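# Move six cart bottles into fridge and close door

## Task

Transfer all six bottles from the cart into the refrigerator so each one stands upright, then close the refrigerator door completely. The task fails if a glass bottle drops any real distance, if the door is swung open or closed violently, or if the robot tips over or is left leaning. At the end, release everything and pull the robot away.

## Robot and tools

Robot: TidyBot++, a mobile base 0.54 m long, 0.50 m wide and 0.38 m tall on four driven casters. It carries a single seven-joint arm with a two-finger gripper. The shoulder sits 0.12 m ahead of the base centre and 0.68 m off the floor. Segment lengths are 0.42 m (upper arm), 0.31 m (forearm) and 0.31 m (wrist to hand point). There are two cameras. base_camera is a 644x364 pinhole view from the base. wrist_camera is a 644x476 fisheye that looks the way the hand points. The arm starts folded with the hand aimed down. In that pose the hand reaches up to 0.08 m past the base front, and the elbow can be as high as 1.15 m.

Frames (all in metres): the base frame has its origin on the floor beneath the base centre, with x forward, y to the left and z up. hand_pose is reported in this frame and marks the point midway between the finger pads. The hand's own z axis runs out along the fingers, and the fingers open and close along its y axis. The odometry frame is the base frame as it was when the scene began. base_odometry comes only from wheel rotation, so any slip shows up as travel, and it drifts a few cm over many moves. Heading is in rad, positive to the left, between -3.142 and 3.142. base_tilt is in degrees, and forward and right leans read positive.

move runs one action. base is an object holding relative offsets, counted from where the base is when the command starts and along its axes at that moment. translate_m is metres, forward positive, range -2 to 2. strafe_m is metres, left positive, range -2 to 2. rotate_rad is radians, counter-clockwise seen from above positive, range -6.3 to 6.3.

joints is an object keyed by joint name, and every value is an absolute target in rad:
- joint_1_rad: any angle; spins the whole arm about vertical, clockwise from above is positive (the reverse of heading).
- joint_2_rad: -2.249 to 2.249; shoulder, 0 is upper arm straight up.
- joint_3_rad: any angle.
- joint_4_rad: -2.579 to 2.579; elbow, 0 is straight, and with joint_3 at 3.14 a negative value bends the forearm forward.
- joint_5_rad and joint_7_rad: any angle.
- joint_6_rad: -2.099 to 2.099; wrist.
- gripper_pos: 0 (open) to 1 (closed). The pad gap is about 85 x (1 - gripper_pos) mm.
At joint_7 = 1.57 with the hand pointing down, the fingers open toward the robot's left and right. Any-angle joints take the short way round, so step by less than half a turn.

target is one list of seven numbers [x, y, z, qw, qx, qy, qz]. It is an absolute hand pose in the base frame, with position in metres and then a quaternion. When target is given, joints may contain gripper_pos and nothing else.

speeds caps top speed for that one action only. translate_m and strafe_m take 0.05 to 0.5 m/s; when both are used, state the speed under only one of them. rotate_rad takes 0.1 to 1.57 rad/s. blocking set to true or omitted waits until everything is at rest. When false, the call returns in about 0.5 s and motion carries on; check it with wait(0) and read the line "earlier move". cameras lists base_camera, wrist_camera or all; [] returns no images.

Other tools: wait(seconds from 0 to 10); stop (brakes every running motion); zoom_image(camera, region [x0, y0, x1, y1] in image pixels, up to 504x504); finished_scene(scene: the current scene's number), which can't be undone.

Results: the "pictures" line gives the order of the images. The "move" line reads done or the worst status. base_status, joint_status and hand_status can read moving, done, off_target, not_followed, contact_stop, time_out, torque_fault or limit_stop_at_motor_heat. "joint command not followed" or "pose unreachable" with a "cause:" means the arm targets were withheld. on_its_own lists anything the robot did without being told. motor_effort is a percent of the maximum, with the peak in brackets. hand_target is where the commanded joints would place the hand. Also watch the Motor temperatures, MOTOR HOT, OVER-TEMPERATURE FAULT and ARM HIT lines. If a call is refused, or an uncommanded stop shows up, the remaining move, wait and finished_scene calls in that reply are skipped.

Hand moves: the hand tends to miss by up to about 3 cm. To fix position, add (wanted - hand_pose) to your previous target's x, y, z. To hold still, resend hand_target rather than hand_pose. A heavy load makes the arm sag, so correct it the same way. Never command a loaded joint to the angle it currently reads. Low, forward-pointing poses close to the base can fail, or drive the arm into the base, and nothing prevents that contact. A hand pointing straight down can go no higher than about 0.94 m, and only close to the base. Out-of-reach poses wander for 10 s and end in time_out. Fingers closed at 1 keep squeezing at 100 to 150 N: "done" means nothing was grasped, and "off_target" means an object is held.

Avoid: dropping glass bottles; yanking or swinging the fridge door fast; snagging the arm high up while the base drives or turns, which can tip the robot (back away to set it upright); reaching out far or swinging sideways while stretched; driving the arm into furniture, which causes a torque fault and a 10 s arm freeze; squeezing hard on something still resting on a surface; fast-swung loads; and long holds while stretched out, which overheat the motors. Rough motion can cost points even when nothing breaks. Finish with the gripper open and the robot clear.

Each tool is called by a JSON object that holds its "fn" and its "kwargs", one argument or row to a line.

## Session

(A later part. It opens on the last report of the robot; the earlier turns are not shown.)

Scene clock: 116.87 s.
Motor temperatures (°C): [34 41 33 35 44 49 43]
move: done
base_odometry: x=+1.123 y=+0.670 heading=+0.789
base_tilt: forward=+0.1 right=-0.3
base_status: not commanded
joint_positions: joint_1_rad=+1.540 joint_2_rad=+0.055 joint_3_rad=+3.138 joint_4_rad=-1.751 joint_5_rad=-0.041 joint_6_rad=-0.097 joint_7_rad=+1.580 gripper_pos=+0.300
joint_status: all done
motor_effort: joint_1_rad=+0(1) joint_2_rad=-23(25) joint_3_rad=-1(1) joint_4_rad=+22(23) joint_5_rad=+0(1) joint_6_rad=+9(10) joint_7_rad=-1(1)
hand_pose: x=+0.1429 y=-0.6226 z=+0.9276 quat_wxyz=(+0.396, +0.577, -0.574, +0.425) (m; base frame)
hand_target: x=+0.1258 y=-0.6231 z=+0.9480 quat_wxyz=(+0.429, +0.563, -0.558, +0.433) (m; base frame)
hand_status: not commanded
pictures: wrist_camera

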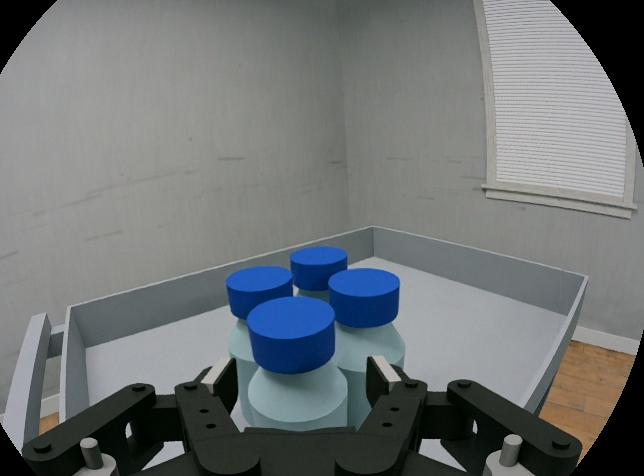

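{"fn": "move", "kwargs": {
  "base": {"strafe_m": 0.06},
  "cameras": []
}}

{"fn": "move", "kwargs": {
  "base": {"translate_m": 0.136, "strafe_m": -0.0277},
  "joints": {"joint_1_rad": 1.762},
  "cameras": ["wrist_camera"]
}}

Scene clock: 119.70 s.
Motor temperatures (°C): [34 41 33 35 44 49 43]
move: done
base_odometry: x=+1.080 y=+0.712 heading=+0.789
base_tilt: forward=+0.0 right=-0.3
base_status: done
joint_positions: joint_1_rad=+1.541 joint_2_rad=+0.032 joint_3_rad=+3.138 joint_4_rad=-1.754 joint_5_rad=-0.041 joint_6_rad=-0.092 joint_7_rad=+1.580 gripper_pos=+0.300
joint_status: not commanded
motor_effort: joint_1_rad=+0(2) joint_2_rad=-22(28) joint_3_rad=+0(2) joint_4_rad=+21(23) joint_5_rad=+0(1) joint_6_rad=+9(10) joint_7_rad=-1(1)
hand_pose: x=+0.1423 y=-0.6168 z=+0.9409 quat_wxyz=(+0.403, +0.572, -0.569, +0.432) (m; base frame)
hand_target: x=+0.1258 y=-0.6231 z=+0.9480 quat_wxyz=(+0.429, +0.563, -0.558, +0.433) (m; base frame)
hand_status: not commanded
pictures: none
No camera images: "cameras" was empty.

Scene clock: 121.20 s.
Motor temperatures (°C): [34 41 33 35 44 49 43]
move: done
base_odometry: x=+1.196 y=+0.789 heading=+0.789
base_tilt: forward=+0.0 right=-0.3
base_status: done
joint_positions: joint_1_rad=+1.739 joint_2_rad=+0.032 joint_3_rad=+3.139 joint_4_rad=-1.754 joint_5_rad=-0.041 joint_6_rad=-0.092 joint_7_rad=+1.580 gripper_pos=+0.300
joint_status: all done
motor_effort: joint_1_rad=+0(3) joint_2_rad=-23(23) joint_3_rad=-1(3) joint_4_rad=+22(23) joint_5_rad=+0(1) joint_6_rad=+9(11) joint_7_rad=-1(2)
hand_pose: x=+0.0198 y=-0.6093 z=+0.9410 quat_wxyz=(+0.444, +0.513, -0.623, +0.390) (m; base frame)
hand_target: x=+0.0019 y=-0.6120 z=+0.9480 quat_wxyz=(+0.470, +0.504, -0.611, +0.388) (m; base frame)
hand_status: not commanded
pictures: wrist_camera

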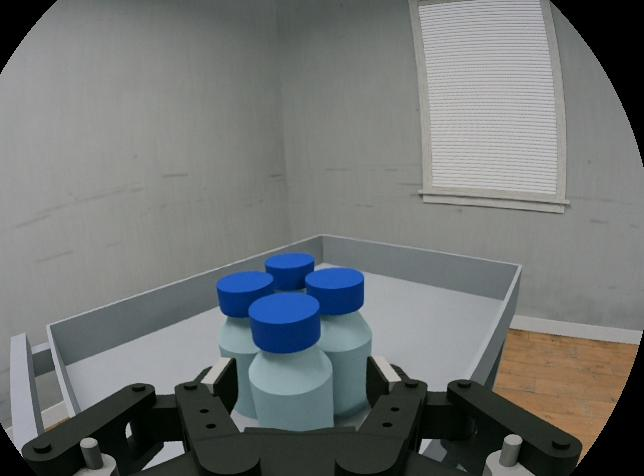

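{"fn": "move", "kwargs": {
  "base": {"strafe_m": -0.061},
  "joints": {"joint_2_rad": 0.012, "joint_4_rad": -1.837, "joint_6_rad": 0.03},
  "cameras": ["wrist_camera"]
}}

Scene clock: 122.63 s.
Motor temperatures (°C): [34 41 33 35 44 49 43]
move: done
base_odometry: x=+1.239 y=+0.746 heading=+0.789
base_tilt: forward=+0.0 right=-0.3
base_status: done
joint_positions: joint_1_rad=+1.741 joint_2_rad=+0.015 joint_3_rad=+3.139 joint_4_rad=-1.815 joint_5_rad=-0.041 joint_6_rad=-0.044 joint_7_rad=+1.580 gripper_pos=+0.300
joint_status: all done
motor_effort: joint_1_rad=+0(1) joint_2_rad=-22(27) joint_3_rad=-1(1) joint_4_rad=+22(24) joint_5_rad=+0(1) joint_6_rad=+10(11) joint_7_rad=-1(2)
hand_pose: x=+0.0199 y=-0.5989 z=+0.9291 quat_wxyz=(+0.446, +0.511, -0.623, +0.390) (m; base frame)
hand_target: x=+0.0046 y=-0.5982 z=+0.9397 quat_wxyz=(+0.474, +0.502, -0.609, +0.391) (m; base frame)
hand_status: not commanded
pictures: wrist_camera

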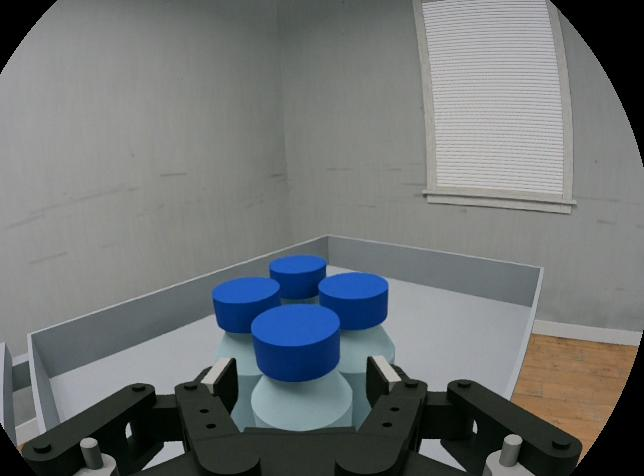

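{"fn": "move", "kwargs": {
  "base": {"translate_m": -0.0043, "strafe_m": -0.045},
  "speeds": {"strafe_m": 0.1},
  "cameras": ["wrist_camera"]
}}

Scene clock: 123.93 s.
Motor temperatures (°C): [34 41 33 35 44 49 43]
move: done
base_odometry: x=+1.268 y=+0.712 heading=+0.790
base_tilt: forward=+0.0 right=-0.3
base_status: done
joint_positions: joint_1_rad=+1.741 joint_2_rad=+0.010 joint_3_rad=+3.139 joint_4_rad=-1.817 joint_5_rad=-0.041 joint_6_rad=-0.043 joint_7_rad=+1.580 gripper_pos=+0.300
joint_status: not commanded
motor_effort: joint_1_rad=-1(1) joint_2_rad=-22(25) joint_3_rad=-1(1) joint_4_rad=+22(23) joint_5_rad=+1(1) joint_6_rad=+9(10) joint_7_rad=-1(2)
hand_pose: x=+0.0199 y=-0.5977 z=+0.9311 quat_wxyz=(+0.447, +0.510, -0.622, +0.391) (m; base frame)
hand_target: x=+0.0046 y=-0.5982 z=+0.9397 quat_wxyz=(+0.474, +0.502, -0.609, +0.391) (m; base frame)
hand_status: not commanded
pictures: wrist_camera

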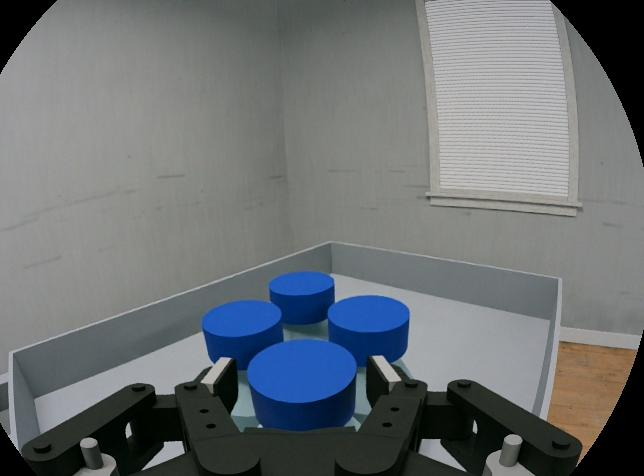

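{"fn": "move", "kwargs": {
  "base": {"translate_m": -0.001, "strafe_m": -0.01},
  "speeds": {"strafe_m": 0.05},
  "cameras": ["wrist_camera"]
}}

Scene clock: 124.73 s.
Motor temperatures (°C): [34 41 33 35 44 49 43]
move: done
base_odometry: x=+1.275 y=+0.704 heading=+0.790
base_tilt: forward=+0.1 right=-0.3
base_status: done
joint_positions: joint_1_rad=+1.741 joint_2_rad=+0.011 joint_3_rad=+3.139 joint_4_rad=-1.817 joint_5_rad=-0.041 joint_6_rad=-0.043 joint_7_rad=+1.580 gripper_pos=+0.300
joint_status: not commanded
motor_effort: joint_1_rad=+0(1) joint_2_rad=-22(25) joint_3_rad=-1(1) joint_4_rad=+22(22) joint_5_rad=+0(1) joint_6_rad=+10(11) joint_7_rad=-1(2)
hand_pose: x=+0.0197 y=-0.5978 z=+0.9308 quat_wxyz=(+0.447, +0.510, -0.623, +0.391) (m; base frame)
hand_target: x=+0.0046 y=-0.5982 z=+0.9397 quat_wxyz=(+0.474, +0.502, -0.609, +0.391) (m; base frame)
hand_status: not commanded
pictures: wrist_camera

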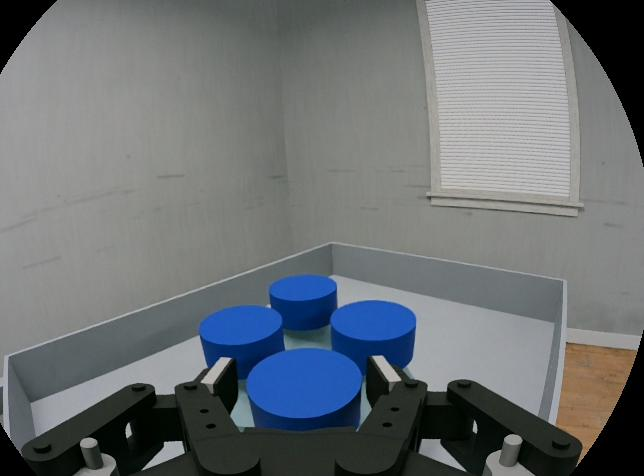

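{"fn": "move", "kwargs": {
  "joints": {"gripper_pos": 0.42},
  "cameras": []
}}

{"fn": "move", "kwargs": {
  "joints": {"gripper_pos": 0.6},
  "cameras": ["wrist_camera"]
}}

Scene clock: 125.40 s.
Motor temperatures (°C): [34 41 33 35 44 49 43]
move: done
base_odometry: x=+1.275 y=+0.704 heading=+0.790
base_tilt: forward=+0.0 right=-0.3
base_status: not commanded
joint_positions: joint_1_rad=+1.742 joint_2_rad=+0.011 joint_3_rad=+3.139 joint_4_rad=-1.817 joint_5_rad=-0.041 joint_6_rad=-0.042 joint_7_rad=+1.580 gripper_pos=+0.414
joint_status: all done
motor_effort: joint_1_rad=+0(2) joint_2_rad=-21(22) joint_3_rad=+0(2) joint_4_rad=+22(22) joint_5_rad=+0(1) joint_6_rad=+9(10) joint_7_rad=-1(2)
hand_pose: x=+0.0190 y=-0.5977 z=+0.9309 quat_wxyz=(+0.447, +0.510, -0.623, +0.391) (m; base frame)
hand_target: x=+0.0046 y=-0.5982 z=+0.9397 quat_wxyz=(+0.474, +0.502, -0.609, +0.391) (m; base frame)
hand_status: not commanded
pictures: none
No camera images: "cameras" was empty.

Scene clock: 126.00 s.
Motor temperatures (°C): [34 41 33 35 44 49 43]
move: off_target
base_odometry: x=+1.275 y=+0.704 heading=+0.790
base_tilt: forward=+0.0 right=-0.3
base_status: not commanded
joint_positions: joint_1_rad=+1.742 joint_2_rad=+0.011 joint_3_rad=+3.139 joint_4_rad=-1.817 joint_5_rad=-0.041 joint_6_rad=-0.041 joint_7_rad=+1.580 gripper_pos=+0.450
joint_status: gripper_pos off_target (ended at +0.450, target +0.600)
motor_effort: joint_1_rad=+0(1) joint_2_rad=-20(22) joint_3_rad=+0(1) joint_4_rad=+22(23) joint_5_rad=+0(1) joint_6_rad=+10(11) joint_7_rad=+0(1)
hand_pose: x=+0.0190 y=-0.5977 z=+0.9312 quat_wxyz=(+0.448, +0.509, -0.622, +0.391) (m; base frame)
hand_target: x=+0.0046 y=-0.5982 z=+0.9397 quat_wxyz=(+0.474, +0.502, -0.609, +0.391) (m; base frame)
hand_status: not commanded
pictures: wrist_camera

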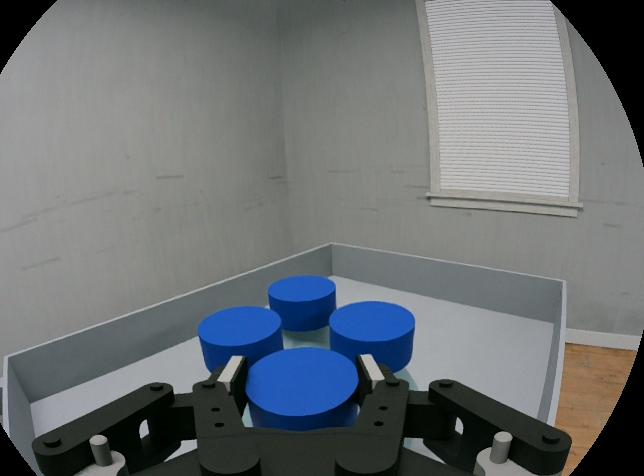

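{"fn": "move", "kwargs": {
  "joints": {"gripper_pos": 0.32},
  "cameras": []
}}

{"fn": "move", "kwargs": {
  "base": {"translate_m": -0.001, "strafe_m": -0.011},
  "joints": {"joint_2_rad": 0.008, "joint_4_rad": -1.862, "joint_6_rad": 0.055},
  "speeds": {"strafe_m": 0.05},
  "cameras": ["wrist_camera"]
}}

Scene clock: 127.20 s.
Motor temperatures (°C): [34 41 33 35 44 49 43]
move: done
base_odometry: x=+1.275 y=+0.704 heading=+0.790
base_tilt: forward=+0.0 right=-0.3
base_status: not commanded
joint_positions: joint_1_rad=+1.742 joint_2_rad=+0.011 joint_3_rad=+3.139 joint_4_rad=-1.818 joint_5_rad=-0.041 joint_6_rad=-0.041 joint_7_rad=+1.580 gripper_pos=+0.320
joint_status: all done
motor_effort: joint_1_rad=-1(1) joint_2_rad=-22(23) joint_3_rad=-1(1) joint_4_rad=+22(23) joint_5_rad=+1(1) joint_6_rad=+9(10) joint_7_rad=-1(2)
hand_pose: x=+0.0190 y=-0.5976 z=+0.9308 quat_wxyz=(+0.447, +0.509, -0.623, +0.391) (m; base frame)
hand_target: x=+0.0046 y=-0.5982 z=+0.9397 quat_wxyz=(+0.474, +0.502, -0.609, +0.391) (m; base frame)
hand_status: not commanded
pictures: none
No camera images: "cameras" was empty.

Scene clock: 127.90 s.
Motor temperatures (°C): [34 41 33 35 44 49 43]
move: done
base_odometry: x=+1.282 y=+0.696 heading=+0.791
base_tilt: forward=+0.1 right=-0.3
base_status: done
joint_positions: joint_1_rad=+1.743 joint_2_rad=+0.009 joint_3_rad=+3.139 joint_4_rad=-1.842 joint_5_rad=-0.041 joint_6_rad=-0.016 joint_7_rad=+1.580 gripper_pos=+0.320
joint_status: all done
motor_effort: joint_1_rad=+0(1) joint_2_rad=-21(24) joint_3_rad=+0(1) joint_4_rad=+22(23) joint_5_rad=+0(1) joint_6_rad=+9(10) joint_7_rad=-1(1)
hand_pose: x=+0.0190 y=-0.5954 z=+0.9251 quat_wxyz=(+0.449, +0.509, -0.622, +0.391) (m; base frame)
hand_target: x=+0.0052 y=-0.5950 z=+0.9346 quat_wxyz=(+0.475, +0.502, -0.608, +0.392) (m; base frame)
hand_status: not commanded
pictures: wrist_camera

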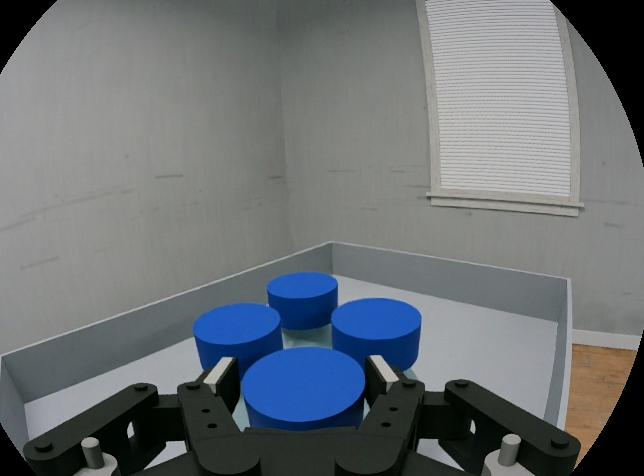

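Width ≈121. Grip.

{"fn": "move", "kwargs": {
  "joints": {"gripper_pos": 0.42},
  "cameras": []
}}

{"fn": "move", "kwargs": {
  "joints": {"gripper_pos": 0.6},
  "cameras": ["wrist_camera"]
}}

Scene clock: 128.57 s.
Motor temperatures (°C): [34 41 33 35 44 49 43]
move: done
base_odometry: x=+1.282 y=+0.696 heading=+0.791
base_tilt: forward=+0.0 right=-0.3
base_status: not commanded
joint_positions: joint_1_rad=+1.744 joint_2_rad=+0.009 joint_3_rad=+3.139 joint_4_rad=-1.842 joint_5_rad=-0.041 joint_6_rad=-0.015 joint_7_rad=+1.580 gripper_pos=+0.412
joint_status: all done
motor_effort: joint_1_rad=+0(2) joint_2_rad=-20(21) joint_3_rad=+0(2) joint_4_rad=+21(23) joint_5_rad=+0(1) joint_6_rad=+9(10) joint_7_rad=-1(1)
hand_pose: x=+0.0183 y=-0.5953 z=+0.9251 quat_wxyz=(+0.449, +0.508, -0.622, +0.391) (m; base frame)
hand_target: x=+0.0052 y=-0.5950 z=+0.9346 quat_wxyz=(+0.475, +0.502, -0.608, +0.392) (m; base frame)
hand_status: not commanded
pictures: none
No camera images: "cameras" was empty.

Scene clock: 129.17 s.
Motor temperatures (°C): [34 41 33 35 44 49 43]
move: off_target
base_odometry: x=+1.282 y=+0.696 heading=+0.791
base_tilt: forward=+0.0 right=-0.3
base_status: not commanded
joint_positions: joint_1_rad=+1.744 joint_2_rad=+0.009 joint_3_rad=+3.139 joint_4_rad=-1.842 joint_5_rad=-0.041 joint_6_rad=-0.015 joint_7_rad=+1.580 gripper_pos=+0.436
joint_status: gripper_pos off_target (ended at +0.436, target +0.600)
motor_effort: joint_1_rad=+0(1) joint_2_rad=-20(20) joint_3_rad=+0(1) joint_4_rad=+21(23) joint_5_rad=+1(1) joint_6_rad=+9(10) joint_7_rad=-1(1)
hand_pose: x=+0.0183 y=-0.5952 z=+0.9254 quat_wxyz=(+0.449, +0.508, -0.622, +0.391) (m; base frame)
hand_target: x=+0.0052 y=-0.5950 z=+0.9346 quat_wxyz=(+0.475, +0.502, -0.608, +0.392) (m; base frame)
hand_status: not commanded
pictures: wrist_camera

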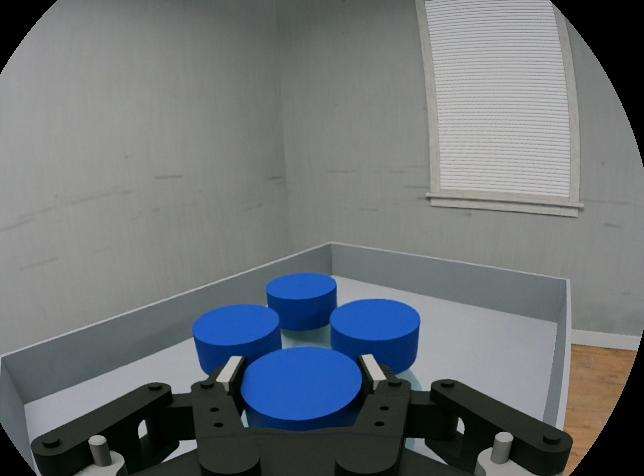

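{"fn": "move", "kwargs": {
  "joints": {"joint_2_rad": -0.04, "joint_4_rad": -1.37, "joint_6_rad": -0.51, "gripper_pos": 0.75},
  "cameras": ["wrist_camera"]
}}

Scene clock: 131.57 s.
Motor temperatures (°C): [34 41 33 35 44 49 43]
move: off_target
base_odometry: x=+1.282 y=+0.696 heading=+0.791
base_tilt: forward=+0.0 right=-0.3
base_status: not commanded
joint_positions: joint_1_rad=+1.744 joint_2_rad=-0.006 joint_3_rad=+3.139 joint_4_rad=-1.420 joint_5_rad=-0.041 joint_6_rad=-0.468 joint_7_rad=+1.580 gripper_pos=+0.436
joint_status: joint_4_rad off_target (ended at -1.420, target -1.370); gripper_pos off_target (ended at +0.436, target +0.750); the others done
motor_effort: joint_1_rad=+0(2) joint_2_rad=-27(30) joint_3_rad=-1(2) joint_4_rad=+28(30) joint_5_rad=+1(1) joint_6_rad=+14(16) joint_7_rad=-1(2)
hand_pose: x=+0.0231 y=-0.5968 z=+1.0561 quat_wxyz=(+0.440, +0.516, -0.622, +0.391) (m; base frame)
hand_target: x=+0.0085 y=-0.5781 z=+1.0944 quat_wxyz=(+0.467, +0.506, -0.614, +0.385) (m; base frame)
hand_status: not commanded
pictures: wrist_camera

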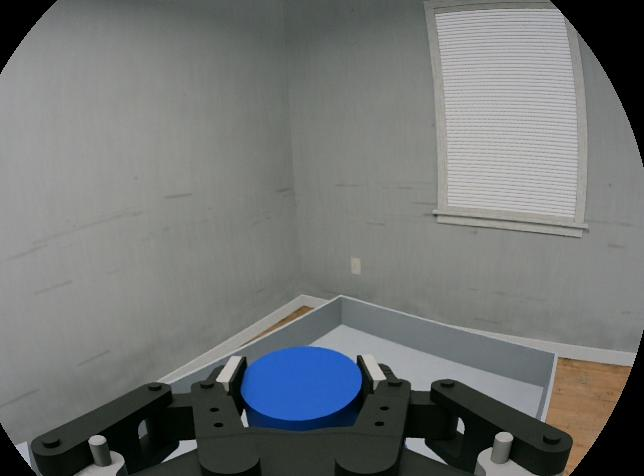

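{"fn": "move", "kwargs": {
  "base": {"translate_m": -0.19, "strafe_m": 0.19},
  "joints": {"joint_2_rad": -0.10, "joint_4_rad": -1.304, "joint_6_rad": -0.64},
  "cameras": []
}}

{"fn": "move", "kwargs": {
  "base": {"translate_m": -0.42, "strafe_m": -0.085},
  "joints": {"joint_1_rad": 0.8},
  "cameras": ["base_camera"]
}}

Scene clock: 134.50 s.
Motor temperatures (°C): [34 41 33 35 44 49 43]
move: off_target
base_odometry: x=+1.013 y=+0.694 heading=+0.791
base_tilt: forward=+0.0 right=-0.3
base_status: done
joint_positions: joint_1_rad=+1.750 joint_2_rad=-0.068 joint_3_rad=+3.142 joint_4_rad=-1.353 joint_5_rad=-0.041 joint_6_rad=-0.605 joint_7_rad=+1.580 gripper_pos=+0.436
joint_status: joint_4_rad off_target (ended at -1.353, target -1.304); the others done
motor_effort: joint_1_rad=-1(3) joint_2_rad=-23(31) joint_3_rad=+0(3) joint_4_rad=+27(29) joint_5_rad=+0(1) joint_6_rad=+13(14) joint_7_rad=-1(2)
hand_pose: x=+0.0258 y=-0.5610 z=+1.0924 quat_wxyz=(+0.439, +0.517, -0.624, +0.388) (m; base frame)
hand_target: x=+0.0156 y=-0.5414 z=+1.1292 quat_wxyz=(+0.466, +0.507, -0.615, +0.384) (m; base frame)
hand_status: not commanded
pictures: none
No camera images: "cameras" was empty.

Scene clock: 136.77 s.
Motor temperatures (°C): [34 41 33 35 44 49 43]
move: done
base_odometry: x=+0.778 y=+0.336 heading=+0.790
base_tilt: forward=+0.0 right=-0.3
base_status: done
joint_positions: joint_1_rad=+0.819 joint_2_rad=-0.068 joint_3_rad=+3.144 joint_4_rad=-1.353 joint_5_rad=-0.041 joint_6_rad=-0.606 joint_7_rad=+1.580 gripper_pos=+0.436
joint_status: all done
motor_effort: joint_1_rad=-1(3) joint_2_rad=-23(25) joint_3_rad=-1(3) joint_4_rad=+26(28) joint_5_rad=+0(1) joint_6_rad=+14(14) joint_7_rad=-1(2)
hand_pose: x=+0.5123 y=-0.4103 z=+1.0927 quat_wxyz=(+0.219, +0.742, -0.327, +0.543) (m; base frame)
hand_target: x=+0.5040 y=-0.3945 z=+1.1292 quat_wxyz=(+0.235, +0.734, -0.310, +0.556) (m; base frame)
hand_status: not commanded
pictures: base_camera

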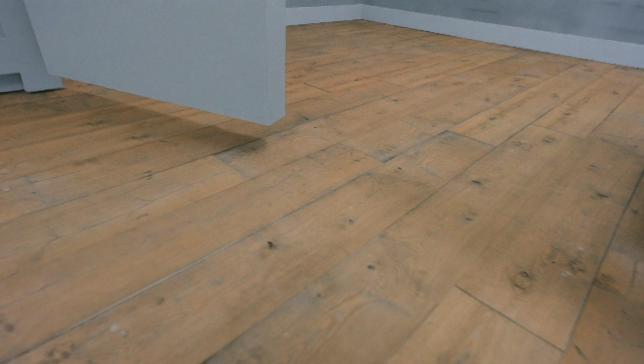

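{"fn": "move", "kwargs": {
  "base": {"translate_m": 0.4355, "strafe_m": 0.5465},
  "joints": {"joint_1_rad": -0.5},
  "cameras": ["wrist_camera"]
}}

Scene clock: 140.13 s.
Motor temperatures (°C): [34 41 33 35 44 49 43]
move: done
base_odometry: x=+0.696 y=+1.030 heading=+0.791
base_tilt: forward=+0.1 right=-0.3
base_status: done
joint_positions: joint_1_rad=-0.482 joint_2_rad=-0.069 joint_3_rad=+3.138 joint_4_rad=-1.352 joint_5_rad=-0.041 joint_6_rad=-0.607 joint_7_rad=+1.580 gripper_pos=+0.436
joint_status: all done
motor_effort: joint_1_rad=-1(4) joint_2_rad=-24(28) joint_3_rad=-1(4) joint_4_rad=+27(28) joint_5_rad=+0(2) joint_6_rad=+13(14) joint_7_rad=-1(2)
hand_pose: x=+0.6172 y=+0.2728 z=+1.0931 quat_wxyz=(-0.157, +0.787, +0.192, +0.564) (m; base frame)
hand_target: x=+0.6021 y=+0.2654 z=+1.1292 quat_wxyz=(-0.149, +0.772, +0.197, +0.585) (m; base frame)
hand_status: not commanded
pictures: wrist_camera

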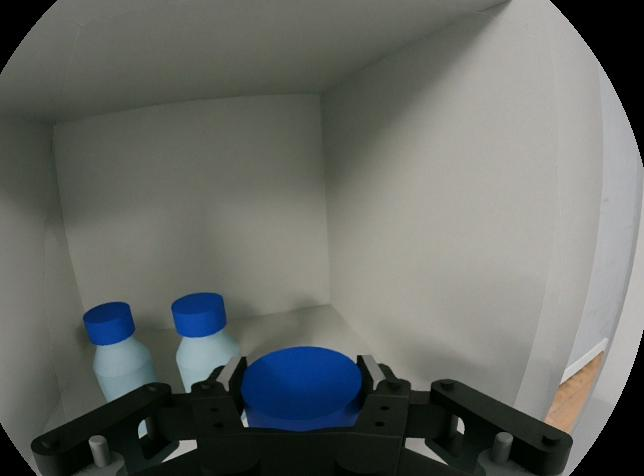

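{"fn": "move", "kwargs": {
  "joints": {"joint_2_rad": 0.35, "joint_4_rad": -0.837, "joint_6_rad": -0.66},
  "cameras": ["wrist_camera"]
}}

Scene clock: 142.30 s.
Motor temperatures (°C): [34 41 33 35 44 49 43]
move: off_target
base_odometry: x=+0.696 y=+1.030 heading=+0.791
base_tilt: forward=+0.1 right=-0.4
base_status: not commanded
joint_positions: joint_1_rad=-0.482 joint_2_rad=+0.375 joint_3_rad=+3.138 joint_4_rad=-0.891 joint_5_rad=-0.041 joint_6_rad=-0.623 joint_7_rad=+1.580 gripper_pos=+0.436
joint_status: joint_4_rad off_target (ended at -0.891, target -0.837); the others done
motor_effort: joint_1_rad=+0(1) joint_2_rad=-42(45) joint_3_rad=-1(2) joint_4_rad=+27(29) joint_5_rad=+0(1) joint_6_rad=+13(15) joint_7_rad=-1(2)
hand_pose: x=+0.7782 y=+0.3571 z=+1.0701 quat_wxyz=(-0.158, +0.787, +0.192, +0.565) (m; base frame)
hand_target: x=+0.7636 y=+0.3537 z=+1.1099 quat_wxyz=(-0.149, +0.773, +0.197, +0.584) (m; base frame)
hand_status: not commanded
pictures: wrist_camera

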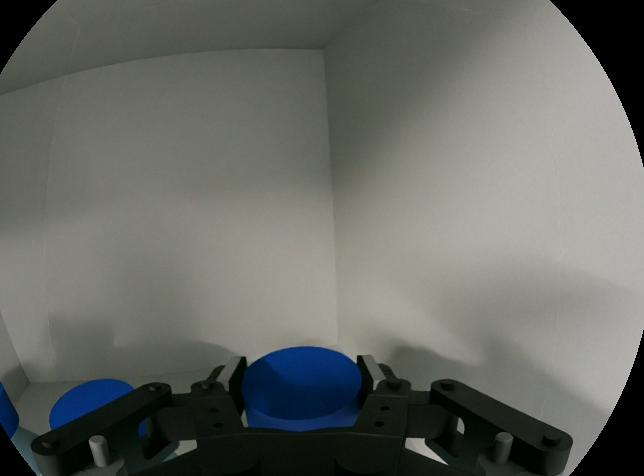

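{"fn": "move", "kwargs": {
  "joints": {"joint_2_rad": 0.34, "joint_4_rad": -0.975, "joint_6_rad": -0.44},
  "cameras": []
}}

{"fn": "move", "kwargs": {
  "joints": {"joint_2_rad": 0.338, "joint_4_rad": -1.005, "joint_6_rad": -0.41},
  "cameras": ["wrist_camera"]
}}

Scene clock: 143.90 s.
Motor temperatures (°C): [34 41 33 35 44 49 43]
move: done
base_odometry: x=+0.696 y=+1.030 heading=+0.791
base_tilt: forward=+0.1 right=-0.4
base_status: not commanded
joint_positions: joint_1_rad=-0.482 joint_2_rad=+0.372 joint_3_rad=+3.138 joint_4_rad=-0.973 joint_5_rad=-0.041 joint_6_rad=-0.526 joint_7_rad=+1.580 gripper_pos=+0.436
joint_status: all done
motor_effort: joint_1_rad=+0(1) joint_2_rad=-39(42) joint_3_rad=-1(1) joint_4_rad=+25(28) joint_5_rad=+0(1) joint_6_rad=+12(14) joint_7_rad=-1(1)
hand_pose: x=+0.7848 y=+0.3596 z=+1.0522 quat_wxyz=(-0.159, +0.782, +0.189, +0.572) (m; base frame)
hand_target: x=+0.7770 y=+0.3610 z=+1.1010 quat_wxyz=(-0.158, +0.745, +0.190, +0.619) (m; base frame)
hand_status: not commanded
pictures: none
No camera images: "cameras" was empty.

Scene clock: 144.53 s.
Motor temperatures (°C): [34 41 33 35 44 49 43]
move: done
base_odometry: x=+0.696 y=+1.030 heading=+0.791
base_tilt: forward=+0.1 right=-0.4
base_status: not commanded
joint_positions: joint_1_rad=-0.483 joint_2_rad=+0.364 joint_3_rad=+3.138 joint_4_rad=-0.998 joint_5_rad=-0.041 joint_6_rad=-0.496 joint_7_rad=+1.580 gripper_pos=+0.436
joint_status: all done
motor_effort: joint_1_rad=+0(1) joint_2_rad=-38(39) joint_3_rad=+0(1) joint_4_rad=+25(26) joint_5_rad=+0(1) joint_6_rad=+11(12) joint_7_rad=-1(1)
hand_pose: x=+0.7840 y=+0.3590 z=+1.0523 quat_wxyz=(-0.160, +0.779, +0.187, +0.577) (m; base frame)
hand_target: x=+0.7782 y=+0.3617 z=+1.0933 quat_wxyz=(-0.158, +0.745, +0.190, +0.620) (m; base frame)
hand_status: not commanded
pictures: wrist_camera

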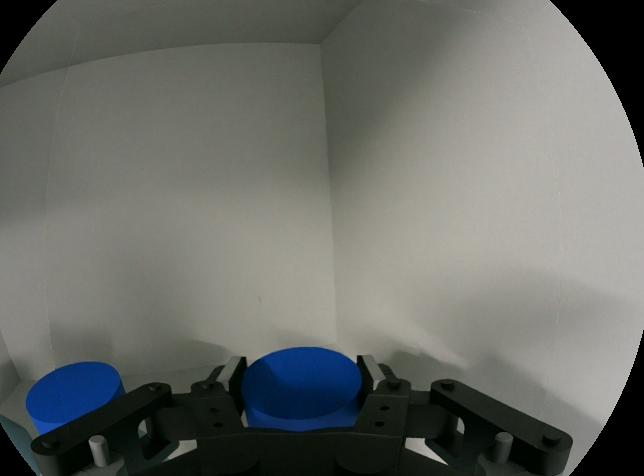

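{"fn": "move", "kwargs": {
  "joints": {"joint_2_rad": 0.345, "joint_4_rad": -1.05, "joint_6_rad": -0.39},
  "cameras": []
}}

{"fn": "move", "kwargs": {
  "joints": {"gripper_pos": 0.3},
  "cameras": ["wrist_camera"]
}}

Scene clock: 145.53 s.
Motor temperatures (°C): [34 41 33 35 44 49 43]
move: done
base_odometry: x=+0.696 y=+1.030 heading=+0.791
base_tilt: forward=+0.1 right=-0.4
base_status: not commanded
joint_positions: joint_1_rad=-0.483 joint_2_rad=+0.354 joint_3_rad=+3.138 joint_4_rad=-1.027 joint_5_rad=-0.041 joint_6_rad=-0.463 joint_7_rad=+1.580 gripper_pos=+0.436
joint_status: all done
motor_effort: joint_1_rad=+1(1) joint_2_rad=-34(38) joint_3_rad=+0(1) joint_4_rad=+22(25) joint_5_rad=+1(1) joint_6_rad=+10(13) joint_7_rad=-1(1)
hand_pose: x=+0.7826 y=+0.3582 z=+1.0523 quat_wxyz=(-0.161, +0.774, +0.186, +0.583) (m; base frame)
hand_target: x=+0.7818 y=+0.3636 z=+1.0666 quat_wxyz=(-0.155, +0.754, +0.193, +0.608) (m; base frame)
hand_status: not commanded
pictures: none
No camera images: "cameras" was empty.

Scene clock: 146.33 s.
Motor temperatures (°C): [34 41 33 35 44 49 43]
move: done
base_odometry: x=+0.696 y=+1.030 heading=+0.791
base_tilt: forward=+0.1 right=-0.3
base_status: not commanded
joint_positions: joint_1_rad=-0.483 joint_2_rad=+0.354 joint_3_rad=+3.138 joint_4_rad=-1.027 joint_5_rad=-0.040 joint_6_rad=-0.462 joint_7_rad=+1.580 gripper_pos=+0.300
joint_status: all done
motor_effort: joint_1_rad=+0(1) joint_2_rad=-34(35) joint_3_rad=-1(1) joint_4_rad=+22(23) joint_5_rad=+0(1) joint_6_rad=+9(10) joint_7_rad=-1(2)
hand_pose: x=+0.7827 y=+0.3582 z=+1.0524 quat_wxyz=(-0.161, +0.774, +0.186, +0.583) (m; base frame)
hand_target: x=+0.7818 y=+0.3636 z=+1.0666 quat_wxyz=(-0.155, +0.754, +0.193, +0.608) (m; base frame)
hand_status: not commanded
pictures: wrist_camera

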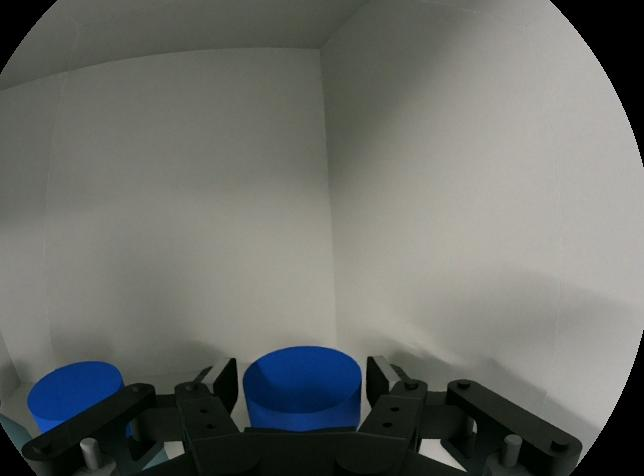

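{"fn": "move", "kwargs": {
  "base": {"translate_m": -0.394, "strafe_m": -0.218},
  "blocking": false,
  "cameras": []
}}

{"fn": "move", "kwargs": {
  "joints": {"joint_2_rad": -0.39, "joint_4_rad": -1.905, "joint_6_rad": -0.33},
  "cameras": ["wrist_camera"]
}}

Scene clock: 148.17 s.
Motor temperatures (°C): [34 41 33 35 44 49 43]
move: moving
base_odometry: x=+0.678 y=+0.966 heading=+0.791
base_tilt: forward=+0.1 right=-0.4
base_status: translate_m moving; strafe_m moving
joint_positions: joint_1_rad=-0.484 joint_2_rad=+0.353 joint_3_rad=+3.138 joint_4_rad=-1.028 joint_5_rad=-0.040 joint_6_rad=-0.462 joint_7_rad=+1.580 gripper_pos=+0.300
joint_status: not commanded
motor_effort: joint_1_rad=-1(2) joint_2_rad=-36(38) joint_3_rad=-1(2) joint_4_rad=+22(23) joint_5_rad=+0(0) joint_6_rad=+9(10) joint_7_rad=-1(2)
hand_pose: x=+0.7824 y=+0.3585 z=+1.0522 quat_wxyz=(-0.161, +0.774, +0.186, +0.583) (m; base frame)
hand_target: x=+0.7818 y=+0.3636 z=+1.0666 quat_wxyz=(-0.155, +0.754, +0.193, +0.608) (m; base frame)
hand_status: not commanded
pictures: none
No camera images: "cameras" was empty.

Scene clock: 150.30 s.
Motor temperatures (°C): [34 41 33 35 44 49 43]
move: done
base_odometry: x=+0.574 y=+0.596 heading=+0.791
base_tilt: forward=+0.0 right=-0.3
base_status: done
joint_positions: joint_1_rad=-0.484 joint_2_rad=-0.372 joint_3_rad=+3.138 joint_4_rad=-1.884 joint_5_rad=-0.040 joint_6_rad=-0.406 joint_7_rad=+1.580 gripper_pos=+0.300
joint_status: all done
motor_effort: joint_1_rad=+0(1) joint_2_rad=-8(38) joint_3_rad=+0(1) joint_4_rad=+22(25) joint_5_rad=+1(1) joint_6_rad=+9(11) joint_7_rad=-1(2)
hand_pose: x=+0.5168 y=+0.2182 z=+0.9866 quat_wxyz=(-0.152, +0.796, +0.191, +0.554) (m; base frame)
hand_target: x=+0.5164 y=+0.2186 z=+1.0042 quat_wxyz=(-0.149, +0.772, +0.197, +0.585) (m; base frame)
hand_status: not commanded
pictures: wrist_camera

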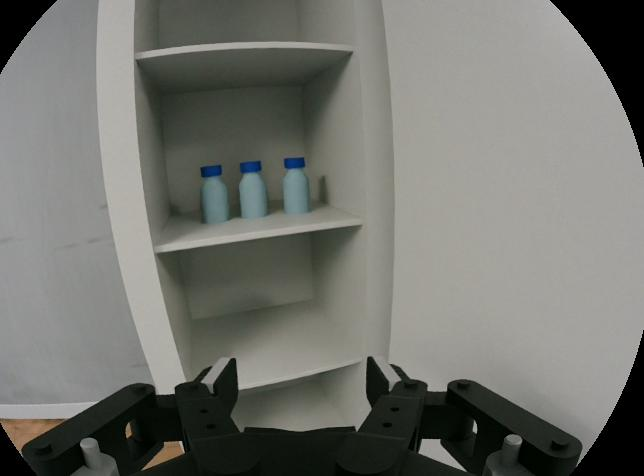

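{"fn": "move", "kwargs": {
  "base": {"translate_m": 0.0053, "strafe_m": -0.665},
  "joints": {"joint_1_rad": 0.785},
  "cameras": ["wrist_camera"]
}}

Scene clock: 153.27 s.
Motor temperatures (°C): [34 41 33 35 44 49 43]
move: done
base_odometry: x=+1.050 y=+0.132 heading=+0.790
base_tilt: forward=+0.1 right=-0.3
base_status: done
joint_positions: joint_1_rad=+0.761 joint_2_rad=-0.375 joint_3_rad=+3.146 joint_4_rad=-1.884 joint_5_rad=-0.040 joint_6_rad=-0.404 joint_7_rad=+1.580 gripper_pos=+0.300
joint_status: all done
motor_effort: joint_1_rad=+0(2) joint_2_rad=-8(11) joint_3_rad=+0(3) joint_4_rad=+22(23) joint_5_rad=+0(1) joint_6_rad=+9(10) joint_7_rad=-1(2)
hand_pose: x=+0.4495 y=-0.3097 z=+0.9888 quat_wxyz=(+0.201, +0.755, -0.312, +0.541) (m; base frame)
hand_target: x=+0.4408 y=-0.3196 z=+1.0042 quat_wxyz=(+0.231, +0.737, -0.305, +0.558) (m; base frame)
hand_status: not commanded
pictures: wrist_camera

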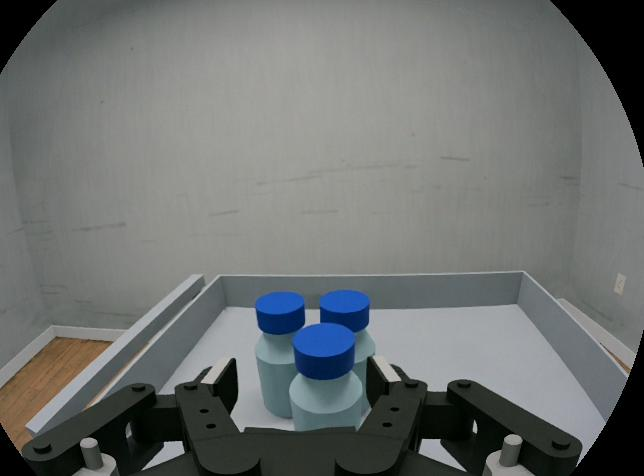

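{"fn": "move", "kwargs": {
  "base": {"translate_m": -0.0128, "strafe_m": -0.0127},
  "joints": {"joint_2_rad": -0.22, "joint_4_rad": -2.06, "joint_6_rad": 0.0},
  "cameras": ["wrist_camera"]
}}

Scene clock: 155.73 s.
Motor temperatures (°C): [34 41 33 35 44 49 43]
move: done
base_odometry: x=+1.050 y=+0.114 heading=+0.790
base_tilt: forward=+0.1 right=-0.3
base_status: done
joint_positions: joint_1_rad=+0.764 joint_2_rad=-0.228 joint_3_rad=+3.146 joint_4_rad=-2.045 joint_5_rad=-0.040 joint_6_rad=-0.078 joint_7_rad=+1.580 gripper_pos=+0.300
joint_status: all done
motor_effort: joint_1_rad=+0(1) joint_2_rad=-13(16) joint_3_rad=+0(2) joint_4_rad=+22(24) joint_5_rad=+0(1) joint_6_rad=+9(11) joint_7_rad=-1(2)
hand_pose: x=+0.4837 y=-0.3494 z=+0.9163 quat_wxyz=(+0.209, +0.748, -0.315, +0.545) (m; base frame)
hand_target: x=+0.4816 y=-0.3604 z=+0.9260 quat_wxyz=(+0.232, +0.735, -0.304, +0.560) (m; base frame)
hand_status: not commanded
pictures: wrist_camera

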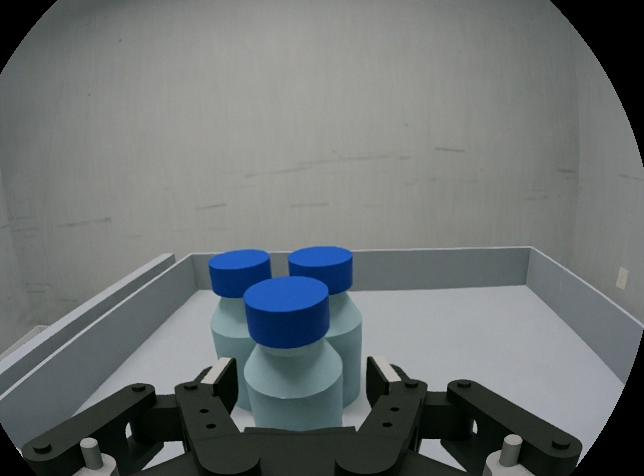

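{"fn": "move", "kwargs": {
  "base": {"translate_m": 0.0299, "strafe_m": -0.0164},
  "joints": {"joint_2_rad": -0.205, "joint_4_rad": -2.0, "joint_6_rad": -0.175},
  "speeds": {"translate_m": 0.1},
  "cameras": ["wrist_camera"]
}}

Scene clock: 157.07 s.
Motor temperatures (°C): [34 41 33 35 44 49 43]
move: done
base_odometry: x=+1.083 y=+0.123 heading=+0.790
base_tilt: forward=+0.0 right=-0.3
base_status: done
joint_positions: joint_1_rad=+0.764 joint_2_rad=-0.216 joint_3_rad=+3.146 joint_4_rad=-2.014 joint_5_rad=-0.040 joint_6_rad=-0.145 joint_7_rad=+1.580 gripper_pos=+0.300
joint_status: all done
motor_effort: joint_1_rad=-1(1) joint_2_rad=-14(16) joint_3_rad=-1(1) joint_4_rad=+22(23) joint_5_rad=+1(1) joint_6_rad=+9(11) joint_7_rad=-2(2)
hand_pose: x=+0.4849 y=-0.3495 z=+0.9089 quat_wxyz=(+0.201, +0.761, -0.320, +0.527) (m; base frame)
hand_target: x=+0.4791 y=-0.3579 z=+0.9029 quat_wxyz=(+0.212, +0.770, -0.319, +0.511) (m; base frame)
hand_status: not commanded
pictures: wrist_camera

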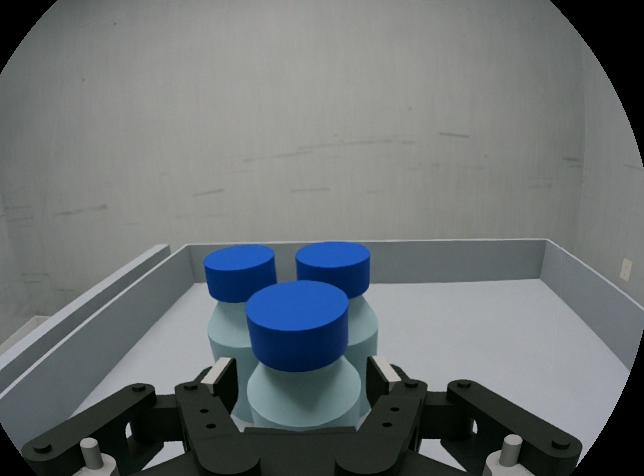

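{"fn": "move", "kwargs": {
  "base": {"translate_m": 0.0113, "strafe_m": -0.0092},
  "joints": {"joint_6_rad": -0.005},
  "speeds": {"translate_m": 0.1},
  "cameras": ["wrist_camera"]
}}

Scene clock: 158.13 s.
Motor temperatures (°C): [34 41 33 35 44 49 43]
move: done
base_odometry: x=+1.098 y=+0.125 heading=+0.789
base_tilt: forward=+0.1 right=-0.3
base_status: done
joint_positions: joint_1_rad=+0.764 joint_2_rad=-0.213 joint_3_rad=+3.146 joint_4_rad=-2.007 joint_5_rad=-0.040 joint_6_rad=-0.022 joint_7_rad=+1.580 gripper_pos=+0.300
joint_status: all done
motor_effort: joint_1_rad=+0(1) joint_2_rad=-14(17) joint_3_rad=+0(2) joint_4_rad=+22(25) joint_5_rad=+1(1) joint_6_rad=+9(11) joint_7_rad=-1(1)
hand_pose: x=+0.4936 y=-0.3601 z=+0.9482 quat_wxyz=(+0.221, +0.726, -0.307, +0.574) (m; base frame)
hand_target: x=+0.4906 y=-0.3694 z=+0.9531 quat_wxyz=(+0.238, +0.724, -0.300, +0.574) (m; base frame)
hand_status: not commanded
pictures: wrist_camera

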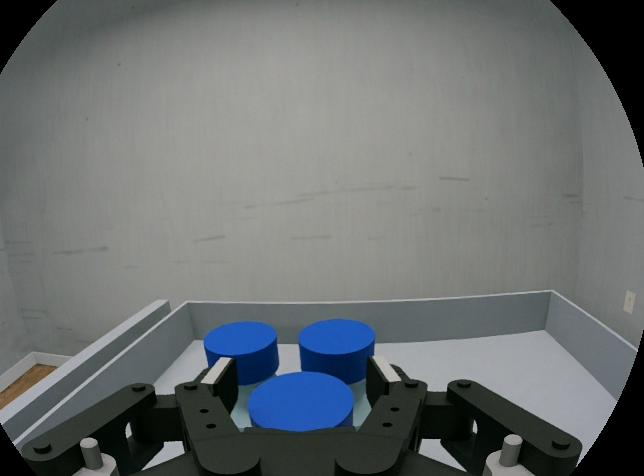

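{"fn": "move", "kwargs": {
  "joints": {"joint_4_rad": -2.07},
  "cameras": ["wrist_camera"]
}}

Scene clock: 159.10 s.
Motor temperatures (°C): [34 41 33 35 44 49 43]
move: done
base_odometry: x=+1.098 y=+0.125 heading=+0.789
base_tilt: forward=+0.1 right=-0.3
base_status: not commanded
joint_positions: joint_1_rad=+0.764 joint_2_rad=-0.213 joint_3_rad=+3.146 joint_4_rad=-2.056 joint_5_rad=-0.040 joint_6_rad=-0.022 joint_7_rad=+1.580 gripper_pos=+0.300
joint_status: all done
motor_effort: joint_1_rad=+0(1) joint_2_rad=-14(14) joint_3_rad=+0(1) joint_4_rad=+22(24) joint_5_rad=+0(1) joint_6_rad=+9(10) joint_7_rad=-1(2)
hand_pose: x=+0.4879 y=-0.3545 z=+0.9181 quat_wxyz=(+0.214, +0.740, -0.313, +0.556) (m; base frame)
hand_target: x=+0.4826 y=-0.3614 z=+0.9108 quat_wxyz=(+0.227, +0.743, -0.308, +0.549) (m; base frame)
hand_status: not commanded
pictures: wrist_camera

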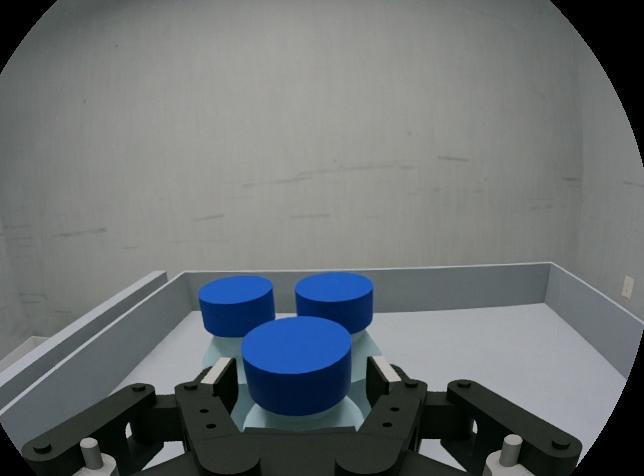

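{"fn": "move", "kwargs": {
  "base": {"translate_m": 0.0103, "strafe_m": -0.008},
  "joints": {"joint_4_rad": -2.035},
  "speeds": {"translate_m": 0.1},
  "cameras": ["wrist_camera"]
}}

Scene clock: 160.10 s.
Motor temperatures (°C): [34 41 33 35 44 49 43]
move: done
base_odometry: x=+1.111 y=+0.126 heading=+0.789
base_tilt: forward=+0.1 right=-0.3
base_status: done
joint_positions: joint_1_rad=+0.764 joint_2_rad=-0.208 joint_3_rad=+3.146 joint_4_rad=-2.044 joint_5_rad=-0.040 joint_6_rad=-0.022 joint_7_rad=+1.580 gripper_pos=+0.300
joint_status: all done
motor_effort: joint_1_rad=-1(1) joint_2_rad=-14(18) joint_3_rad=+0(1) joint_4_rad=+22(23) joint_5_rad=+1(1) joint_6_rad=+10(10) joint_7_rad=-1(2)
hand_pose: x=+0.4903 y=-0.3569 z=+0.9231 quat_wxyz=(+0.215, +0.738, -0.312, +0.559) (m; base frame)
hand_target: x=+0.4869 y=-0.3657 z=+0.9319 quat_wxyz=(+0.233, +0.734, -0.304, +0.562) (m; base frame)
hand_status: not commanded
pictures: wrist_camera

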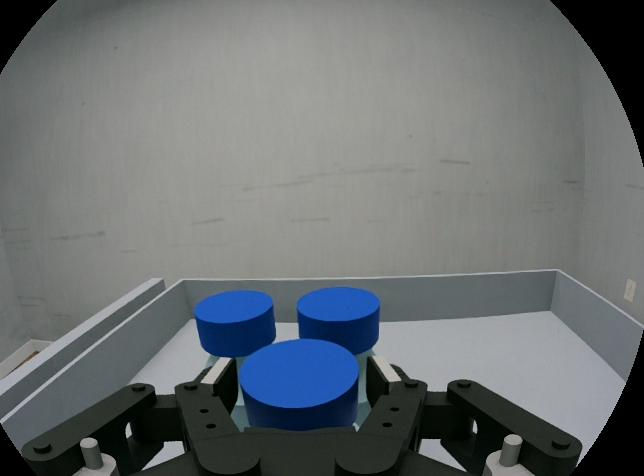

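{"fn": "move", "kwargs": {
  "base": {"translate_m": 0.0045, "strafe_m": -0.0025},
  "speeds": {"translate_m": 0.05},
  "cameras": []
}}

{"fn": "move", "kwargs": {
  "joints": {"gripper_pos": 0.42},
  "cameras": []
}}

{"fn": "move", "kwargs": {
  "joints": {"gripper_pos": 0.6},
  "cameras": ["wrist_camera"]
}}

Scene clock: 160.90 s.
Motor temperatures (°C): [34 41 33 35 44 49 43]
move: done
base_odometry: x=+1.116 y=+0.127 heading=+0.789
base_tilt: forward=+0.1 right=-0.3
base_status: done
joint_positions: joint_1_rad=+0.765 joint_2_rad=-0.208 joint_3_rad=+3.146 joint_4_rad=-2.044 joint_5_rad=-0.040 joint_6_rad=-0.022 joint_7_rad=+1.580 gripper_pos=+0.300
joint_status: not commanded
motor_effort: joint_1_rad=+0(1) joint_2_rad=-14(17) joint_3_rad=+0(2) joint_4_rad=+22(22) joint_5_rad=+0(1) joint_6_rad=+9(10) joint_7_rad=-1(2)
hand_pose: x=+0.4903 y=-0.3570 z=+0.9229 quat_wxyz=(+0.215, +0.738, -0.312, +0.559) (m; base frame)
hand_target: x=+0.4869 y=-0.3657 z=+0.9319 quat_wxyz=(+0.233, +0.734, -0.304, +0.562) (m; base frame)
hand_status: not commanded
pictures: none
No camera images: "cameras" was empty.

Scene clock: 161.43 s.
Motor temperatures (°C): [34 41 33 35 44 49 43]
move: done
base_odometry: x=+1.116 y=+0.127 heading=+0.789
base_tilt: forward=+0.1 right=-0.3
base_status: not commanded
joint_positions: joint_1_rad=+0.765 joint_2_rad=-0.208 joint_3_rad=+3.146 joint_4_rad=-2.044 joint_5_rad=-0.040 joint_6_rad=-0.022 joint_7_rad=+1.580 gripper_pos=+0.412
joint_status: all done
motor_effort: joint_1_rad=-1(1) joint_2_rad=-13(14) joint_3_rad=-1(2) joint_4_rad=+21(22) joint_5_rad=+0(1) joint_6_rad=+9(10) joint_7_rad=-1(2)
hand_pose: x=+0.4901 y=-0.3571 z=+0.9230 quat_wxyz=(+0.215, +0.738, -0.312, +0.559) (m; base frame)
hand_target: x=+0.4869 y=-0.3657 z=+0.9319 quat_wxyz=(+0.233, +0.734, -0.304, +0.562) (m; base frame)
hand_status: not commanded
pictures: none
No camera images: "cameras" was empty.

Scene clock: 162.03 s.
Motor temperatures (°C): [34 41 33 35 44 49 43]
move: off_target
base_odometry: x=+1.116 y=+0.127 heading=+0.789
base_tilt: forward=+0.1 right=-0.3
base_status: not commanded
joint_positions: joint_1_rad=+0.765 joint_2_rad=-0.208 joint_3_rad=+3.146 joint_4_rad=-2.044 joint_5_rad=-0.040 joint_6_rad=-0.022 joint_7_rad=+1.580 gripper_pos=+0.434
joint_status: gripper_pos off_target (ended at +0.434, target +0.600)
motor_effort: joint_1_rad=-1(1) joint_2_rad=-13(13) joint_3_rad=+0(1) joint_4_rad=+22(23) joint_5_rad=+0(1) joint_6_rad=+10(10) joint_7_rad=-2(2)
hand_pose: x=+0.4901 y=-0.3571 z=+0.9232 quat_wxyz=(+0.215, +0.738, -0.312, +0.559) (m; base frame)
hand_target: x=+0.4869 y=-0.3657 z=+0.9319 quat_wxyz=(+0.233, +0.734, -0.304, +0.562) (m; base frame)
hand_status: not commanded
pictures: wrist_camera

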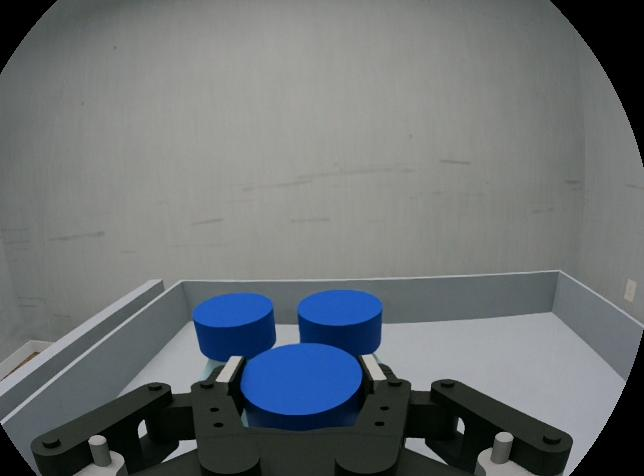

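{"fn": "move", "kwargs": {
  "joints": {"joint_2_rad": -0.25, "joint_4_rad": -1.558, "joint_6_rad": -0.52, "gripper_pos": 0.75},
  "cameras": ["wrist_camera"]
}}

Scene clock: 164.63 s.
Motor temperatures (°C): [34 41 33 35 44 49 43]
move: off_target
base_odometry: x=+1.116 y=+0.127 heading=+0.789
base_tilt: forward=+0.1 right=-0.3
base_status: not commanded
joint_positions: joint_1_rad=+0.765 joint_2_rad=-0.215 joint_3_rad=+3.146 joint_4_rad=-1.610 joint_5_rad=-0.040 joint_6_rad=-0.478 joint_7_rad=+1.580 gripper_pos=+0.434
joint_status: joint_4_rad off_target (ended at -1.610, target -1.558); gripper_pos off_target (ended at +0.434, target +0.750); the others done
motor_effort: joint_1_rad=+0(1) joint_2_rad=-18(21) joint_3_rad=-1(1) joint_4_rad=+28(30) joint_5_rad=+0(1) joint_6_rad=+14(15) joint_7_rad=-1(2)
hand_pose: x=+0.4952 y=-0.3546 z=+1.0557 quat_wxyz=(+0.208, +0.744, -0.307, +0.556) (m; base frame)
hand_target: x=+0.4740 y=-0.3528 z=+1.0920 quat_wxyz=(+0.234, +0.732, -0.303, +0.564) (m; base frame)
hand_status: not commanded
pictures: wrist_camera

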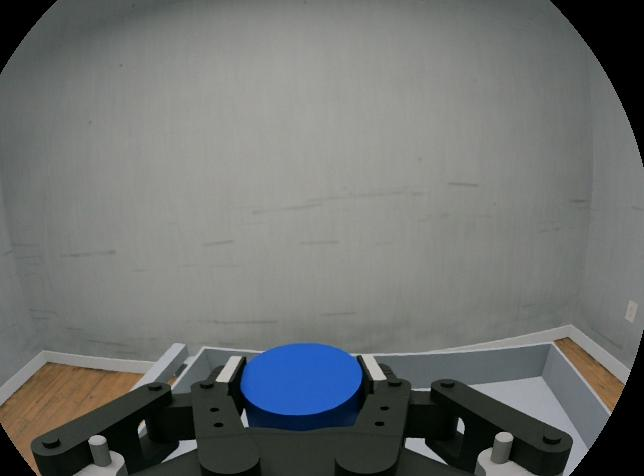

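{"fn": "move", "kwargs": {
  "base": {"translate_m": -0.05, "strafe_m": 0.5086},
  "joints": {"joint_1_rad": 0.4, "joint_2_rad": -0.10, "joint_4_rad": -1.304, "joint_6_rad": -0.64},
  "cameras": []
}}

{"fn": "move", "kwargs": {
  "base": {"translate_m": 0.3995, "strafe_m": 0.425},
  "joints": {"joint_1_rad": -0.81},
  "cameras": ["wrist_camera"]
}}

Scene clock: 167.27 s.
Motor temperatures (°C): [34 40 33 35 44 49 43]
move: off_target
base_odometry: x=+0.720 y=+0.450 heading=+0.788
base_tilt: forward=+0.0 right=-0.3
base_status: done
joint_positions: joint_1_rad=+0.409 joint_2_rad=-0.100 joint_3_rad=+3.135 joint_4_rad=-1.357 joint_5_rad=-0.040 joint_6_rad=-0.601 joint_7_rad=+1.580 gripper_pos=+0.434
joint_status: joint_4_rad off_target (ended at -1.357, target -1.304); the others done
motor_effort: joint_1_rad=+0(3) joint_2_rad=-22(24) joint_3_rad=+0(4) joint_4_rad=+27(29) joint_5_rad=-1(2) joint_6_rad=+14(15) joint_7_rad=-1(2)
hand_pose: x=+0.6335 y=-0.2093 z=+1.1095 quat_wxyz=(+0.104, +0.784, -0.163, +0.590) (m; base frame)
hand_target: x=+0.6272 y=-0.2134 z=+1.1292 quat_wxyz=(+0.120, +0.781, -0.158, +0.592) (m; base frame)
hand_status: not commanded
pictures: none
No camera images: "cameras" was empty.

Scene clock: 169.80 s.
Motor temperatures (°C): [34 40 33 35 44 49 43]
move: done
base_odometry: x=+0.700 y=+1.033 heading=+0.789
base_tilt: forward=+0.1 right=-0.3
base_status: done
joint_positions: joint_1_rad=-0.790 joint_2_rad=-0.080 joint_3_rad=+3.137 joint_4_rad=-1.355 joint_5_rad=-0.040 joint_6_rad=-0.603 joint_7_rad=+1.580 gripper_pos=+0.434
joint_status: all done
motor_effort: joint_1_rad=-1(3) joint_2_rad=-23(27) joint_3_rad=+0(4) joint_4_rad=+27(28) joint_5_rad=+0(2) joint_6_rad=+14(14) joint_7_rad=-1(2)
hand_pose: x=+0.5075 y=+0.4084 z=+1.0988 quat_wxyz=(-0.244, +0.745, +0.310, +0.538) (m; base frame)
hand_target: x=+0.4981 y=+0.4002 z=+1.1292 quat_wxyz=(-0.238, +0.732, +0.314, +0.555) (m; base frame)
hand_status: not commanded
pictures: wrist_camera

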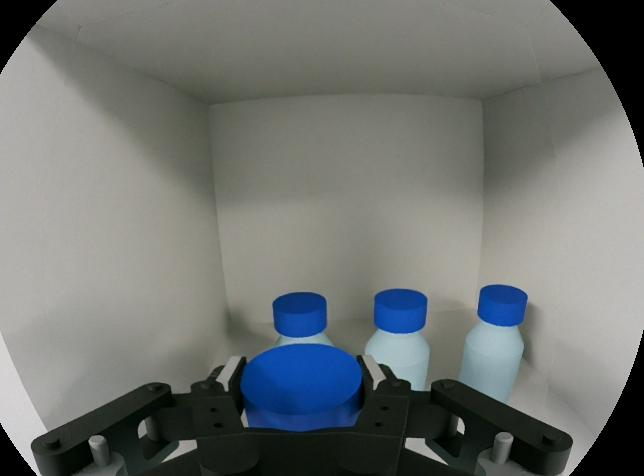

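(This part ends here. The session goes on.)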